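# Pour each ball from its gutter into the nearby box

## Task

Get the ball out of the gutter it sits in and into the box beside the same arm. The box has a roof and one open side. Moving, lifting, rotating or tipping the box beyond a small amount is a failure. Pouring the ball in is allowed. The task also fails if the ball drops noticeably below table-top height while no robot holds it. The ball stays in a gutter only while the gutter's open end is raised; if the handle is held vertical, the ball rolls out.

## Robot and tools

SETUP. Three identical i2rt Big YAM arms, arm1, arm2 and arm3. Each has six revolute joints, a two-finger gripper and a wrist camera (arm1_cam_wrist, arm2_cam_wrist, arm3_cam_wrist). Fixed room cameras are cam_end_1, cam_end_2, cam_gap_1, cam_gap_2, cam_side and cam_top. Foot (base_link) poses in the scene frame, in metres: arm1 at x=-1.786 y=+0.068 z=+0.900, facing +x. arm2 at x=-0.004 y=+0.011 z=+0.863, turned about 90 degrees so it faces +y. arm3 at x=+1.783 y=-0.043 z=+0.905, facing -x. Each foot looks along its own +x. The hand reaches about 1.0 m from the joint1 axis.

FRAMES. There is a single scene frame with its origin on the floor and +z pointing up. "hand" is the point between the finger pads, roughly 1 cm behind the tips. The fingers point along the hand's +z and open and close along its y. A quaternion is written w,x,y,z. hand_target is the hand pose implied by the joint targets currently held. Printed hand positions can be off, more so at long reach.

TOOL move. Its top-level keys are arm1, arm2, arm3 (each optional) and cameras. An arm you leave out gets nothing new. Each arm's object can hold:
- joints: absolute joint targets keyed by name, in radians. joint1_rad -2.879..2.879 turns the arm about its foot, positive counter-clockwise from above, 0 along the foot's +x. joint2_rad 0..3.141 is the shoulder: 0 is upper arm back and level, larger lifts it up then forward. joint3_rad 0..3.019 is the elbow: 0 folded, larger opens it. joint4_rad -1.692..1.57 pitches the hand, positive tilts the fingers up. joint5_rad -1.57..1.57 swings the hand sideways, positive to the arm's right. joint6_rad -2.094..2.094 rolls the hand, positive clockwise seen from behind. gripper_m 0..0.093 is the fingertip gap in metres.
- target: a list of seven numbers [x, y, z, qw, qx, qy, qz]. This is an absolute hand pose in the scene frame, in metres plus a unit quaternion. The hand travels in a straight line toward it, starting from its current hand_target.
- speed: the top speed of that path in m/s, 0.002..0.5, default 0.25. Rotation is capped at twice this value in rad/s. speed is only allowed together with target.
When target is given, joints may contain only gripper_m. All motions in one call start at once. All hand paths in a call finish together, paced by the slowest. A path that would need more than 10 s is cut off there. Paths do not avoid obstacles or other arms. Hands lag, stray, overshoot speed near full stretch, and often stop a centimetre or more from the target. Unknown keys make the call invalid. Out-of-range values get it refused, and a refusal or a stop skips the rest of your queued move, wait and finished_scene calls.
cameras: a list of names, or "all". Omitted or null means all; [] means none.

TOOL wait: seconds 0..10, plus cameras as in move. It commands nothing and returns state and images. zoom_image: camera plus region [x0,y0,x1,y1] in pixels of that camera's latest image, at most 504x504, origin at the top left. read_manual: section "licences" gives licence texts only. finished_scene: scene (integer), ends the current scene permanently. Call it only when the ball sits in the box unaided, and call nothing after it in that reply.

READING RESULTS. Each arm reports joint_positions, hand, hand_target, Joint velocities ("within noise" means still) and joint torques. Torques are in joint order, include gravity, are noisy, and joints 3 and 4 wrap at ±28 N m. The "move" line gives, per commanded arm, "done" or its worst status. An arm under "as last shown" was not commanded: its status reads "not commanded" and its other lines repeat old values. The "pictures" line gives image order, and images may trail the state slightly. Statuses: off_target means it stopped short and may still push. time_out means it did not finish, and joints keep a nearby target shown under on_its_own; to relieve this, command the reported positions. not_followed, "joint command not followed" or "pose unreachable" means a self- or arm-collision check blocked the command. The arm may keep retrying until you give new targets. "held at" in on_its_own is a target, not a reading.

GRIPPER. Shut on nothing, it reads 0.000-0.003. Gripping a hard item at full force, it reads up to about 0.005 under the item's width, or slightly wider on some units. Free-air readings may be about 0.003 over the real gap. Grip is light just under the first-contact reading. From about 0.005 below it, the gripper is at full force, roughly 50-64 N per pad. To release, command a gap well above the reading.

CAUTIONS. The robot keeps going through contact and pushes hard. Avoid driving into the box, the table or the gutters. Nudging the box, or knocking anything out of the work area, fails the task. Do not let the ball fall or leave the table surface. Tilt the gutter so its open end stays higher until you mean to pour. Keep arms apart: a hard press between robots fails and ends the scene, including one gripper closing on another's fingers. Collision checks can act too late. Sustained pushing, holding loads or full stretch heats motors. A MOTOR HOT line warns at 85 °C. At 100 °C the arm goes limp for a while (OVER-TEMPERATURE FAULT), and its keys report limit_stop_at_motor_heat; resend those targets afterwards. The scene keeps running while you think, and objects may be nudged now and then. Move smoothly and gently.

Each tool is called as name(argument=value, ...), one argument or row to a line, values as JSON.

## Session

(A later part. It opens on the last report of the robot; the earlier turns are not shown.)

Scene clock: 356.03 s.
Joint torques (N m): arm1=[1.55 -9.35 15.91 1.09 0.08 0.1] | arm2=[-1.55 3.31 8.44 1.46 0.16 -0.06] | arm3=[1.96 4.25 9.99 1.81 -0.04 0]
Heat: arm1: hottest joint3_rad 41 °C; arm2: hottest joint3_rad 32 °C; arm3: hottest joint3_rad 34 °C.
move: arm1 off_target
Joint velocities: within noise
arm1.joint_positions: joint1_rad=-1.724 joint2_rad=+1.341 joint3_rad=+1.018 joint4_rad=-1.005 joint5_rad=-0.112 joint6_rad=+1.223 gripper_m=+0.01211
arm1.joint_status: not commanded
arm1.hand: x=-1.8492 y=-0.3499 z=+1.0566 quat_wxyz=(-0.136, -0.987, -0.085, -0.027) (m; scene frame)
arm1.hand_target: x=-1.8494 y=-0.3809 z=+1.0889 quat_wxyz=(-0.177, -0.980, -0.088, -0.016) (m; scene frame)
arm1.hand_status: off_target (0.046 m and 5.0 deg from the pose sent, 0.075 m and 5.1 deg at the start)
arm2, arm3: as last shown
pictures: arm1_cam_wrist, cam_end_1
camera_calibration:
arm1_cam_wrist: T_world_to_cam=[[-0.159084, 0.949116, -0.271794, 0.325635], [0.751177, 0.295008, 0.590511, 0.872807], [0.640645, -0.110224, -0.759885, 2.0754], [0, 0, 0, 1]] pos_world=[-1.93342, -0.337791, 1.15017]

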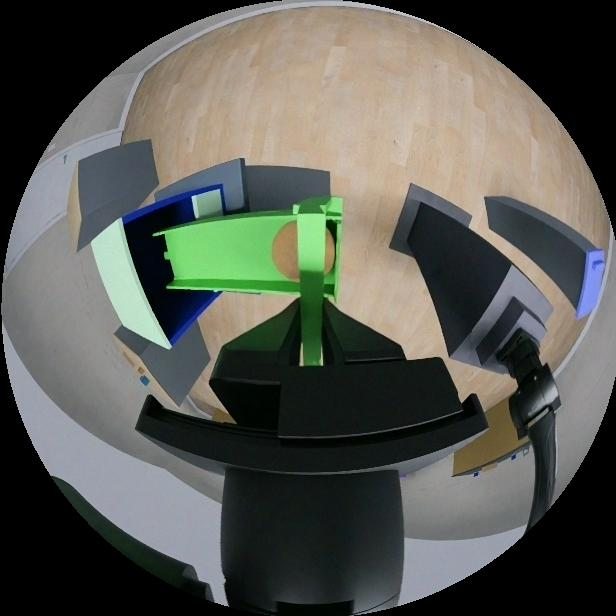

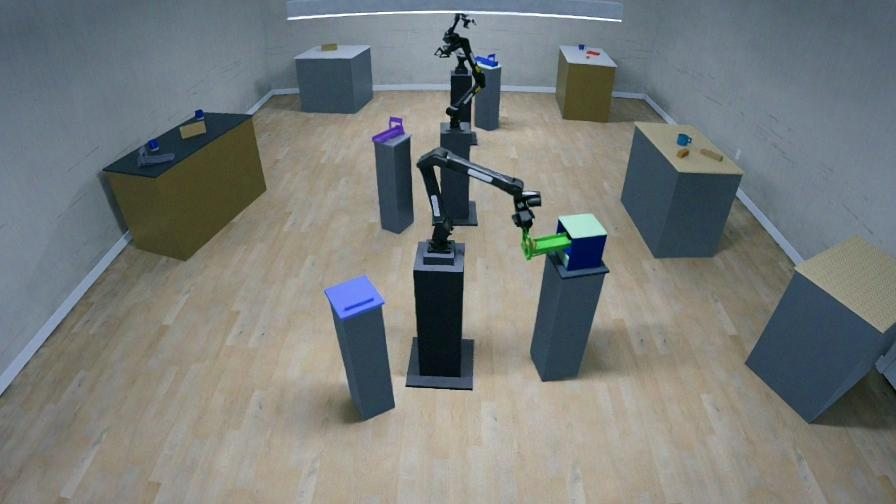

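move(
  arm1={"target": [-1.848, -0.398, 1.117, 0.1127, 0.9896, 0.0892, 0.0102], "speed": 0.03},
  cameras=["arm1_cam_wrist","cam_end_1"],
)

zoom_image(
  camera="arm1_cam_wrist",
  region=[70, 160, 330, 320],
)

zoom_image(
  camera="cam_end_1",
  region=[480, 180, 620, 290],
)

Scene clock: 371.10 s.
Joint torques (N m): arm1=[1.55 -10.7 16.02 -0.12 0.13 0.11] | arm2=[-1.55 3.31 8.46 1.46 0.16 -0.06] | arm3=[2.37 3.72 9.92 1.94 -0.06 -0.01]
Heat: arm1: hottest joint3_rad 41 °C; arm2: hottest joint3_rad 32 °C; arm3: hottest joint3_rad 34 °C.
move: arm1 off_target
Joint velocities: within noise
arm1.joint_positions: joint1_rad=-1.696 joint2_rad=+1.431 joint3_rad=+1.210 joint4_rad=-1.199 joint5_rad=-0.062 joint6_rad=+1.240 gripper_m=+0.01212
arm1.joint_status: not commanded
arm1.hand: x=-1.8499 y=-0.3727 z=+1.0893 quat_wxyz=(-0.085, -0.992, -0.086, -0.018) (m; scene frame)
arm1.hand_target: x=-1.8475 y=-0.3959 z=+1.1173 quat_wxyz=(-0.113, -0.989, -0.089, -0.011) (m; scene frame)
arm1.hand_status: off_target (0.038 m and 3.3 deg from the pose sent, 0.077 m and 3.4 deg at the start)
arm2, arm3: as last shown
pictures: arm1_cam_wrist, cam_end_1
camera_calibration:
arm1_cam_wrist: T_world_to_cam=[[-0.167697, 0.970785, -0.171621, 0.239093], [0.767323, 0.237831, 0.595526, 0.863772], [0.618945, -0.0318209, -0.78479, 2.11441], [0, 0, 0, 1]] pos_world=[-1.9314, -0.370257, 1.186]

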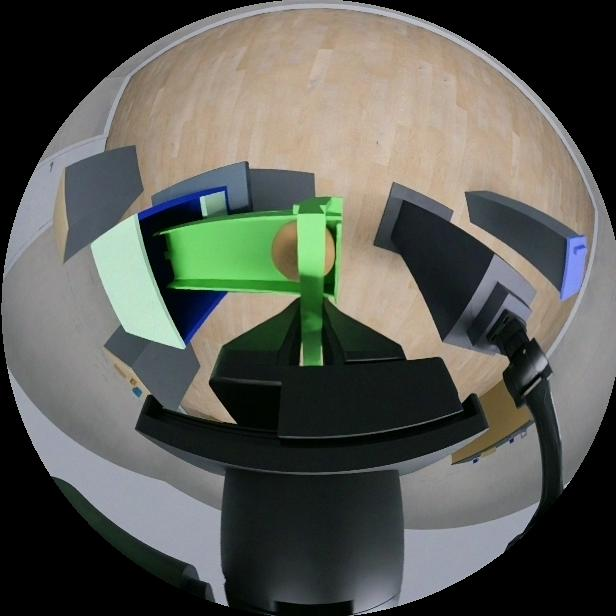

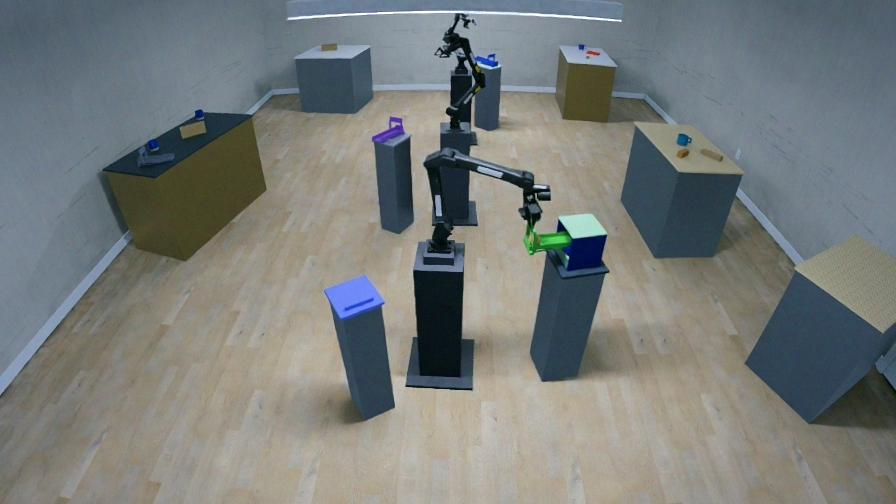

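Scaled by 1.938 from the camera's 616x616 image, which has a finer 880x880 frame.

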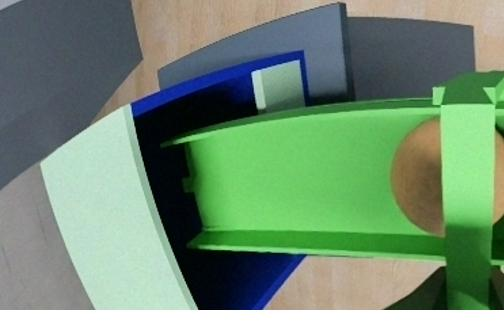

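Scaled by 3.600 from the camera's 896x504 image, which has a finer 1280x720 frame.

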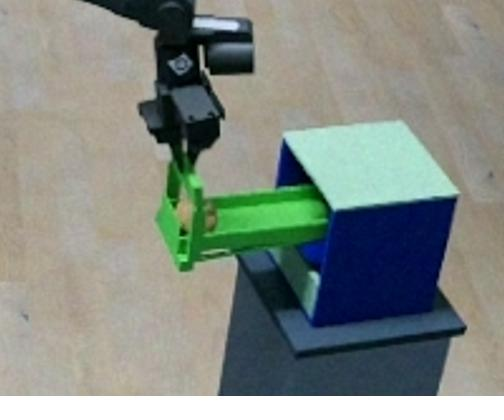

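move(
  arm1={"target": [-1.847, -0.404, 1.121, 0.0825, 0.9926, 0.0895, 0.0074], "speed": 0.03},
  cameras=["arm1_cam_wrist","cam_end_1"],
)

zoom_image(
  camera="arm1_cam_wrist",
  region=[70, 160, 330, 320],
)

zoom_image(
  camera="cam_end_1",
  region=[480, 180, 620, 290],
)

Scene clock: 377.03 s.
Joint torques (N m): arm1=[1.61 -11.46 15.95 -0.18 0.15 0.11] | arm2=[-1.55 3.37 8.46 1.46 0.16 -0.06] | arm3=[2.43 3.96 9.87 1.74 -0.06 -0.03]
Heat: arm1: hottest joint3_rad 42 °C; arm2: hottest joint3_rad 32 °C; arm3: hottest joint3_rad 34 °C.
move: arm1 off_target
Joint velocities: within noise
arm1.joint_positions: joint1_rad=-1.684 joint2_rad=+1.480 joint3_rad=+1.281 joint4_rad=-1.277 joint5_rad=-0.042 joint6_rad=+1.249 gripper_m=+0.01212
arm1.joint_status: not commanded
arm1.hand: x=-1.8495 y=-0.3792 z=+1.0943 quat_wxyz=(-0.055, -0.995, -0.087, -0.015) (m; scene frame)
arm1.hand_target: x=-1.8467 y=-0.4019 z=+1.1211 quat_wxyz=(-0.083, -0.992, -0.089, -0.008) (m; scene frame)
arm1.hand_status: off_target (0.037 m and 3.3 deg from the pose sent, 0.045 m and 1.3 deg at the start)
arm2, arm3: as last shown
pictures: arm1_cam_wrist, cam_end_1
camera_calibration:
arm1_cam_wrist: T_world_to_cam=[[-0.169991, 0.979098, -0.111673, 0.179601], [0.773534, 0.202785, 0.600436, 0.854929], [0.610531, 0.0156859, -0.791837, 2.128], [0, 0, 0, 1]] pos_world=[-1.92999, -0.382593, 1.19175]

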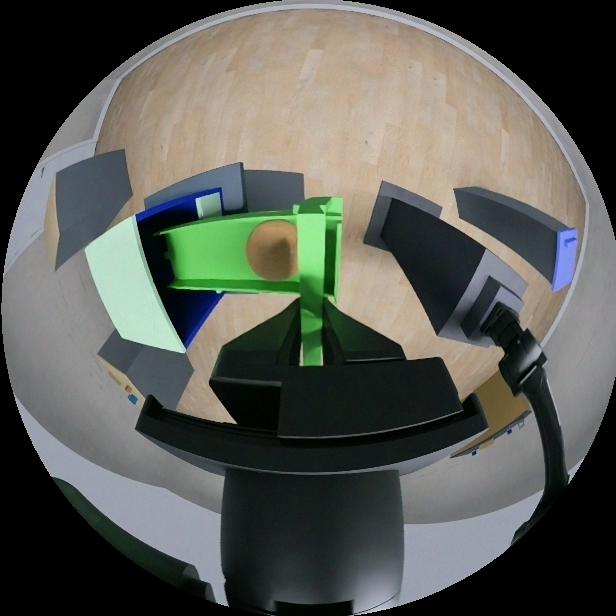

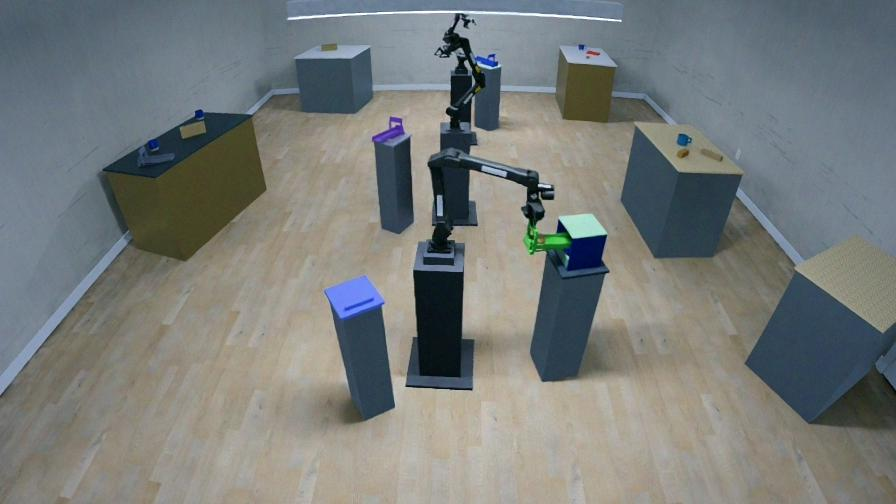

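Scaled by 1.938 from the camera's 616x616 image, which has a finer 880x880 frame.

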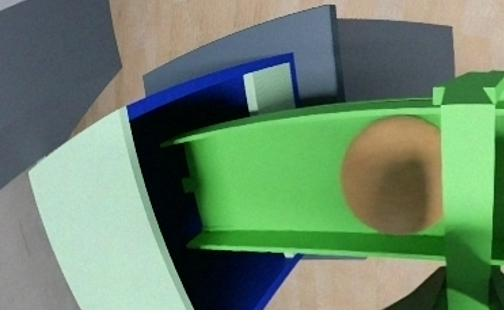

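Scaled by 3.600 from the camera's 896x504 image, which has a finer 1280x720 frame.

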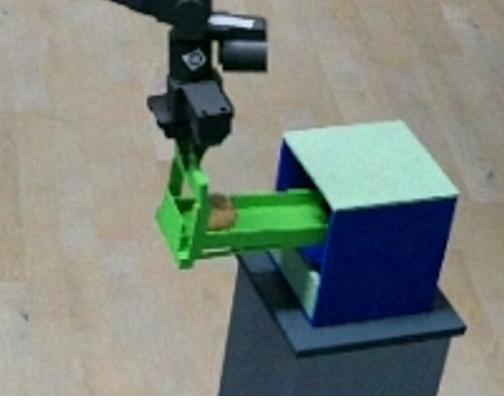

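Ball is rolling; wait.

wait(
  seconds=1.5,
  cameras=["arm1_cam_wrist","cam_end_1"],
)

zoom_image(
  camera="arm1_cam_wrist",
  region=[70, 160, 330, 320],
)

zoom_image(
  camera="cam_end_1",
  region=[480, 180, 620, 290],
)

Scene clock: 382.07 s.
Joint torques (N m): arm1=[1.55 -11.4 15.94 -0.16 0.13 0.11] | arm2=[-1.61 3.31 8.46 1.46 0.16 -0.06] | arm3=[2.49 3.78 9.69 1.83 -0.06 -0.05]
Heat: arm1: hottest joint3_rad 41 °C; arm2: hottest joint3_rad 32 °C; arm3: hottest joint3_rad 34 °C.
Joint velocities: within noise
arm1.joint_positions: joint1_rad=-1.684 joint2_rad=+1.480 joint3_rad=+1.281 joint4_rad=-1.278 joint5_rad=-0.041 joint6_rad=+1.249 gripper_m=+0.01210
arm1.joint_status: not commanded
arm1.hand: x=-1.8494 y=-0.3789 z=+1.0942 quat_wxyz=(-0.054, -0.995, -0.087, -0.015) (m; scene frame)
arm1.hand_target: x=-1.8466 y=-0.4020 z=+1.1211 quat_wxyz=(-0.083, -0.992, -0.090, -0.008) (m; scene frame)
arm1.hand_status: off_target (0.037 m and 3.3 deg from the pose sent, 0.045 m and 1.3 deg at the start)
arm2.joint_positions: joint1_rad=+0.722 joint2_rad=+0.522 joint3_rad=+1.572 joint4_rad=-1.464 joint5_rad=+0.274 joint6_rad=+0.140 gripper_m=+0.09396
arm2.joint_status: not commanded
arm2.hand: x=-0.0720 y=+0.1446 z=+1.4748 quat_wxyz=(-0.291, +0.705, -0.446, -0.468) (m; scene frame)
arm2.hand_target: x=-0.0700 y=+0.1423 z=+1.4837 quat_wxyz=(-0.294, +0.698, -0.445, -0.478) (m; scene frame)
arm2.hand_status: not commanded
arm3.joint_positions: joint1_rad=+0.508 joint2_rad=+0.435 joint3_rad=+1.330 joint4_rad=-1.412 joint5_rad=-0.202 joint6_rad=+0.274 gripper_m=+0.09396
arm3.joint_status: not commanded
arm3.hand: x=+1.6666 y=-0.1568 z=+1.4337 quat_wxyz=(-0.275, -0.846, -0.166, +0.426) (m; scene frame)
arm3.hand_target: x=+1.6692 y=-0.1553 z=+1.4446 quat_wxyz=(-0.279, -0.839, -0.166, +0.436) (m; scene frame)
arm3.hand_status: not commanded
wait: 1.50 s; at rest from the start
pictures: arm1_cam_wrist, cam_end_1
camera_calibration:
arm1_cam_wrist: T_world_to_cam=[[-0.17038, 0.979181, -0.110338, 0.177228], [0.77382, 0.202284, 0.600236, 0.855352], [0.61006, 0.0168868, -0.792176, 2.12783], [0, 0, 0, 1]] pos_world=[-1.92979, -0.382494, 1.19175]

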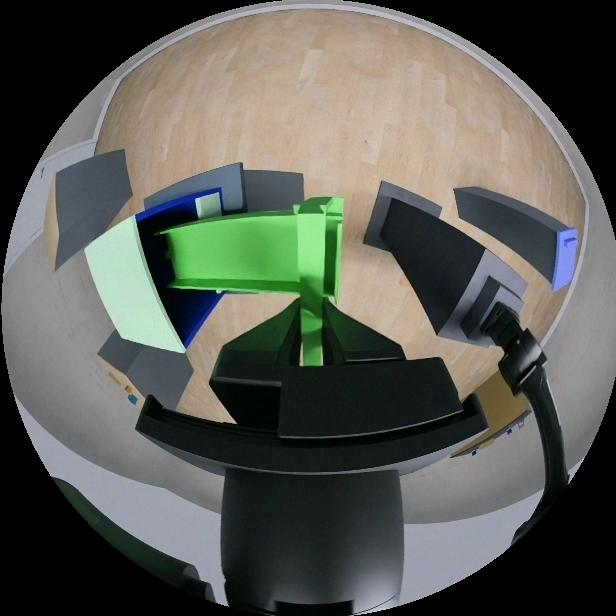

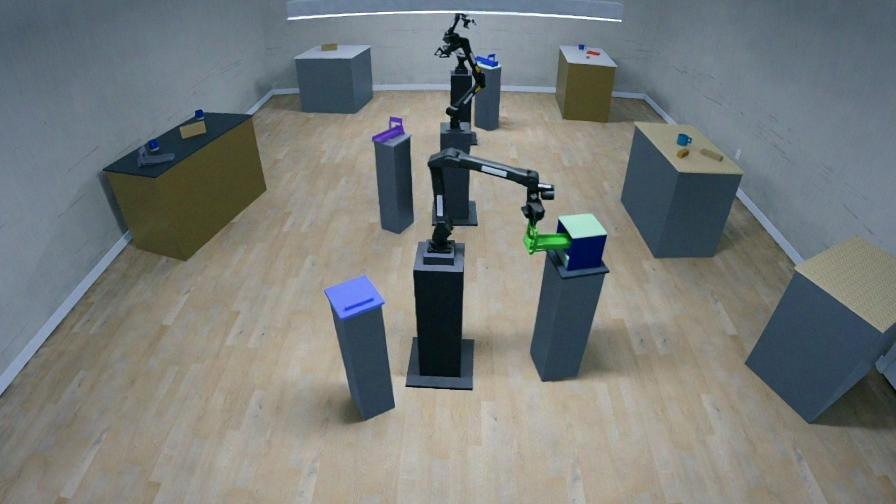

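Scaled by 1.938 from the camera's 616x616 image, which has a finer 880x880 frame.

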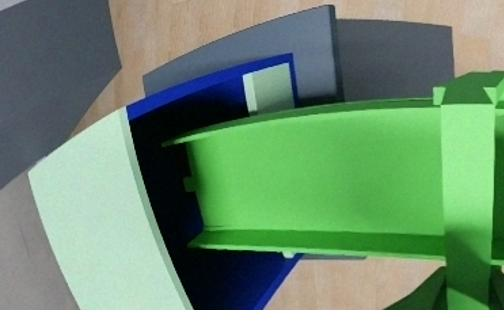

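Scaled by 3.600 from the camera's 896x504 image, which has a finer 1280x720 frame.

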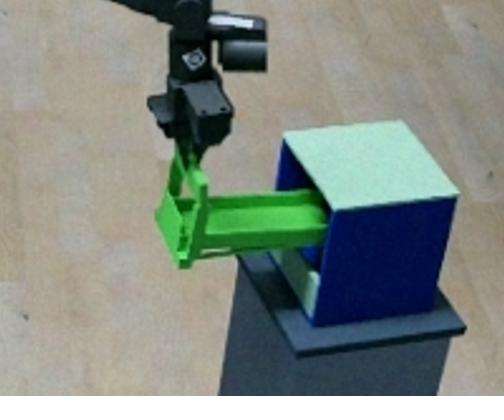

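move(
  arm1={"target": [-1.864, -0.300, 1.106, 0.0825, 0.9926, 0.0895, 0.0074], "speed": 0.05},
  cameras=["arm1_cam_wrist","cam_end_1"],
)

zoom_image(
  camera="arm1_cam_wrist",
  region=[70, 160, 330, 320],
)

zoom_image(
  camera="cam_end_1",
  region=[480, 180, 620, 290],
)

Scene clock: 390.00 s.
Joint torques (N m): arm1=[-0.5 -9.47 9.44 0.8 -0.12 -0.08] | arm2=[-1.61 3.37 8.46 1.46 0.16 -0.06] | arm3=[2.02 3.19 9.68 1.77 -0.03 -0.04]
Heat: arm1: hottest joint3_rad 41 °C; arm2: hottest joint3_rad 32 °C; arm3: hottest joint3_rad 34 °C.
move: arm1 done
Joint velocities: within noise
arm1.joint_positions: joint1_rad=-1.744 joint2_rad=+1.256 joint3_rad=+1.088 joint4_rad=-1.276 joint5_rad=-0.045 joint6_rad=+1.182 gripper_m=+0.01210
arm1.joint_status: not commanded
arm1.hand: x=-1.8598 y=-0.3005 z=+1.1042 quat_wxyz=(-0.072, -0.993, -0.091, -0.009) (m; scene frame)
arm1.hand_target: x=-1.8640 y=-0.2999 z=+1.1061 quat_wxyz=(-0.082, -0.993, -0.089, -0.007) (m; scene frame)
arm1.hand_status: done (0.005 m and 1.3 deg from the pose sent, 0.081 m and 3.4 deg at the start)
arm2, arm3: as last shown
pictures: arm1_cam_wrist, cam_end_1
camera_calibration:
arm1_cam_wrist: T_world_to_cam=[[-0.178589, 0.973435, -0.143286, 0.119054], [0.777829, 0.228861, 0.585325, 0.873478], [0.602568, -0.00691968, -0.798037, 2.12611], [0, 0, 0, 1]] pos_world=[-1.93928, -0.301084, 1.20251]

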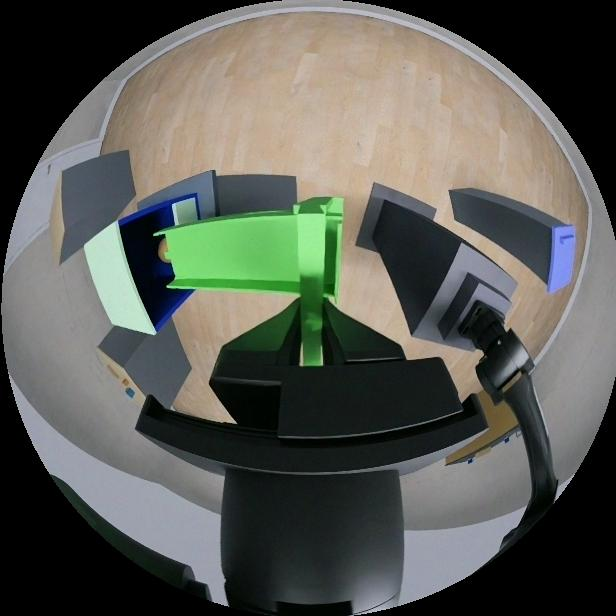

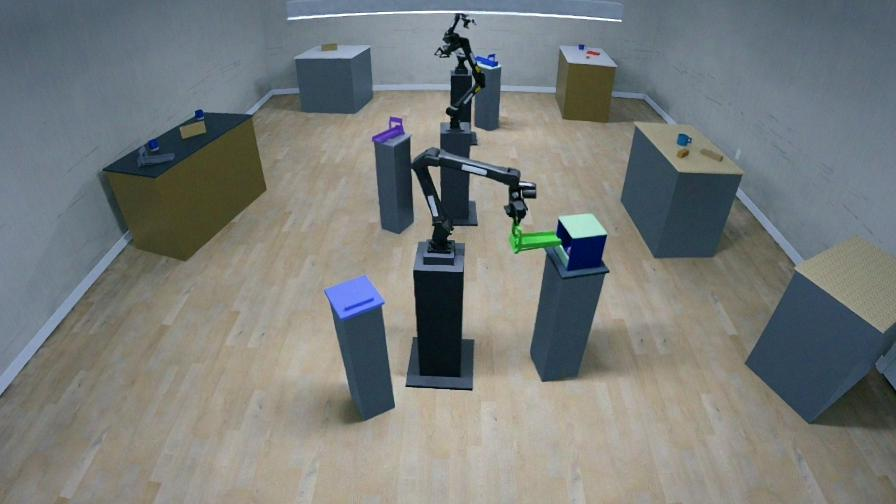

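Scaled by 1.938 from the camera's 616x616 image, which has a finer 880x880 frame.

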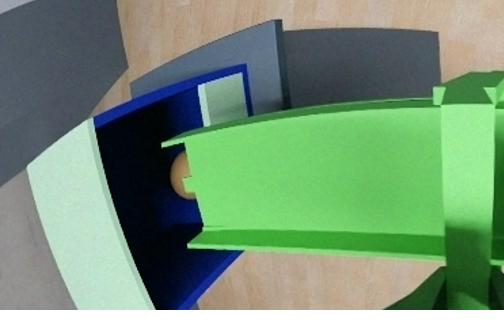

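Scaled by 3.600 from the camera's 896x504 image, which has a finer 1280x720 frame.

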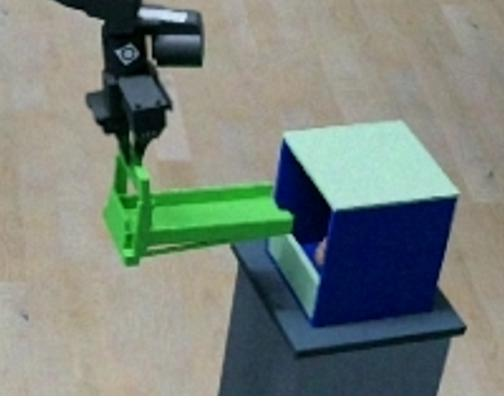

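move(
  arm1={"target": [-1.876, -0.235, 1.106, 0.0825, 0.9926, 0.0895, 0.0074], "speed": 0.06},
  cameras=["arm1_cam_wrist","cam_end_1"],
)

zoom_image(
  camera="arm1_cam_wrist",
  region=[70, 160, 330, 320],
)

zoom_image(
  camera="cam_end_1",
  region=[480, 180, 620, 290],
)

Scene clock: 394.17 s.
Joint torques (N m): arm1=[-0.62 -6.77 9.54 -0.08 -0.15 -0.08] | arm2=[-1.61 3.31 8.46 1.46 0.15 -0.06] | arm3=[1.38 3.78 9.91 1.57 -0.02 -0.06]
Heat: arm1: hottest joint3_rad 40 °C; arm2: hottest joint3_rad 32 °C; arm3: hottest joint3_rad 34 °C.
move: arm1 done
Joint velocities: within noise
arm1.joint_positions: joint1_rad=-1.833 joint2_rad=+1.089 joint3_rad=+0.964 joint4_rad=-1.297 joint5_rad=-0.058 joint6_rad=+1.093 gripper_m=+0.01209
arm1.joint_status: not commanded
arm1.hand: x=-1.8744 y=-0.2409 z=+1.1066 quat_wxyz=(-0.084, -0.992, -0.091, -0.005) (m; scene frame)
arm1.hand_target: x=-1.8760 y=-0.2351 z=+1.1060 quat_wxyz=(-0.083, -0.993, -0.089, -0.007) (m; scene frame)
arm1.hand_status: done (0.006 m and 0.4 deg from the pose sent, 0.068 m and 1.3 deg at the start)
arm2, arm3: as last shown
pictures: arm1_cam_wrist, cam_end_1
camera_calibration:
arm1_cam_wrist: T_world_to_cam=[[-0.178806, 0.969591, -0.167097, 0.0838665], [0.781434, 0.243144, 0.574667, 0.891732], [0.597821, -0.0278207, -0.801147, 2.1268], [0, 0, 0, 1]] pos_world=[-1.95328, -0.238967, 1.20544]

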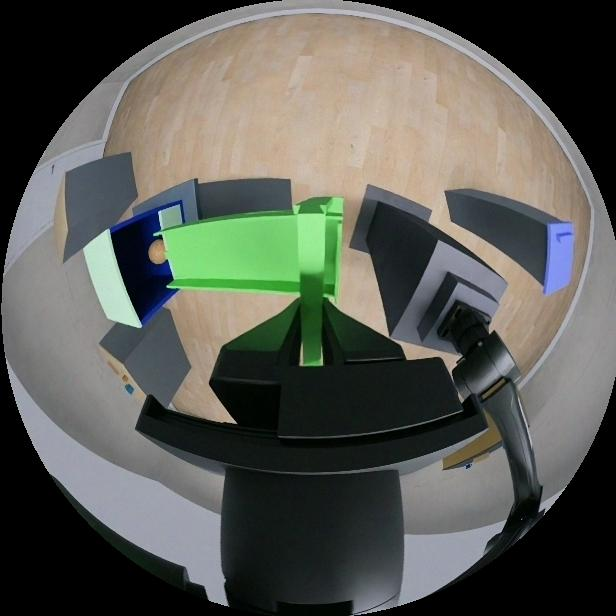

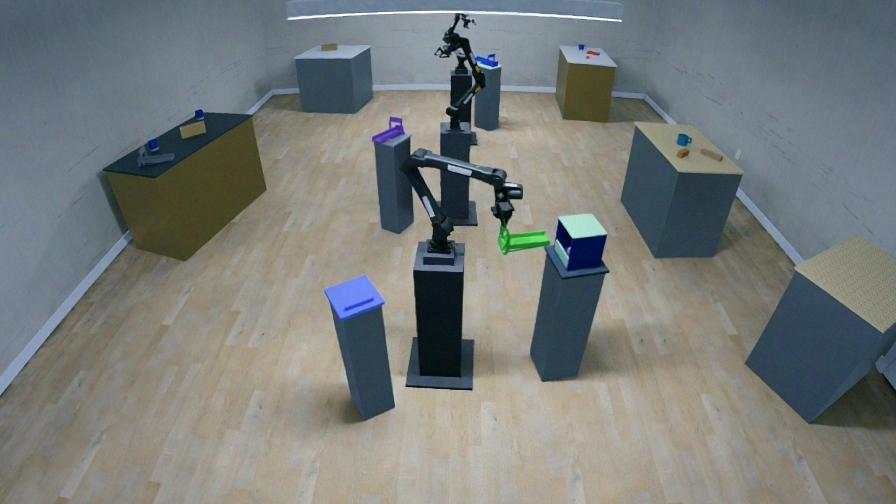

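Scaled by 1.938 from the camera's 616x616 image, which has a finer 880x880 frame.

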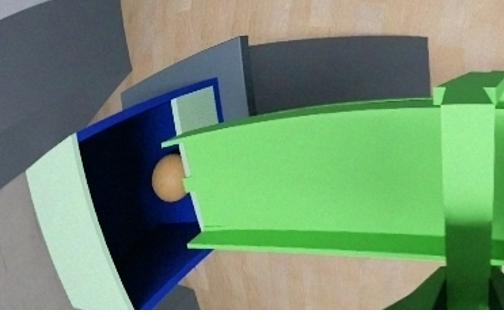

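Scaled by 3.600 from the camera's 896x504 image, which has a finer 1280x720 frame.

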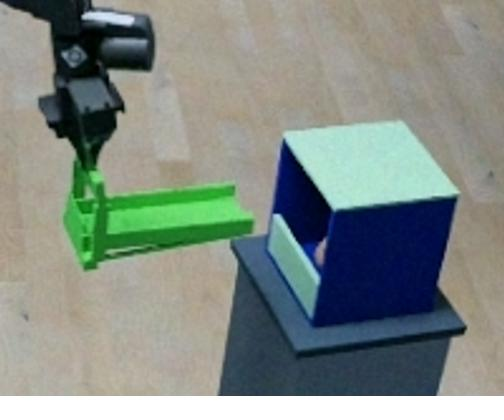

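finished_scene(
  scene=2,
)

The scene is finished: the task was done.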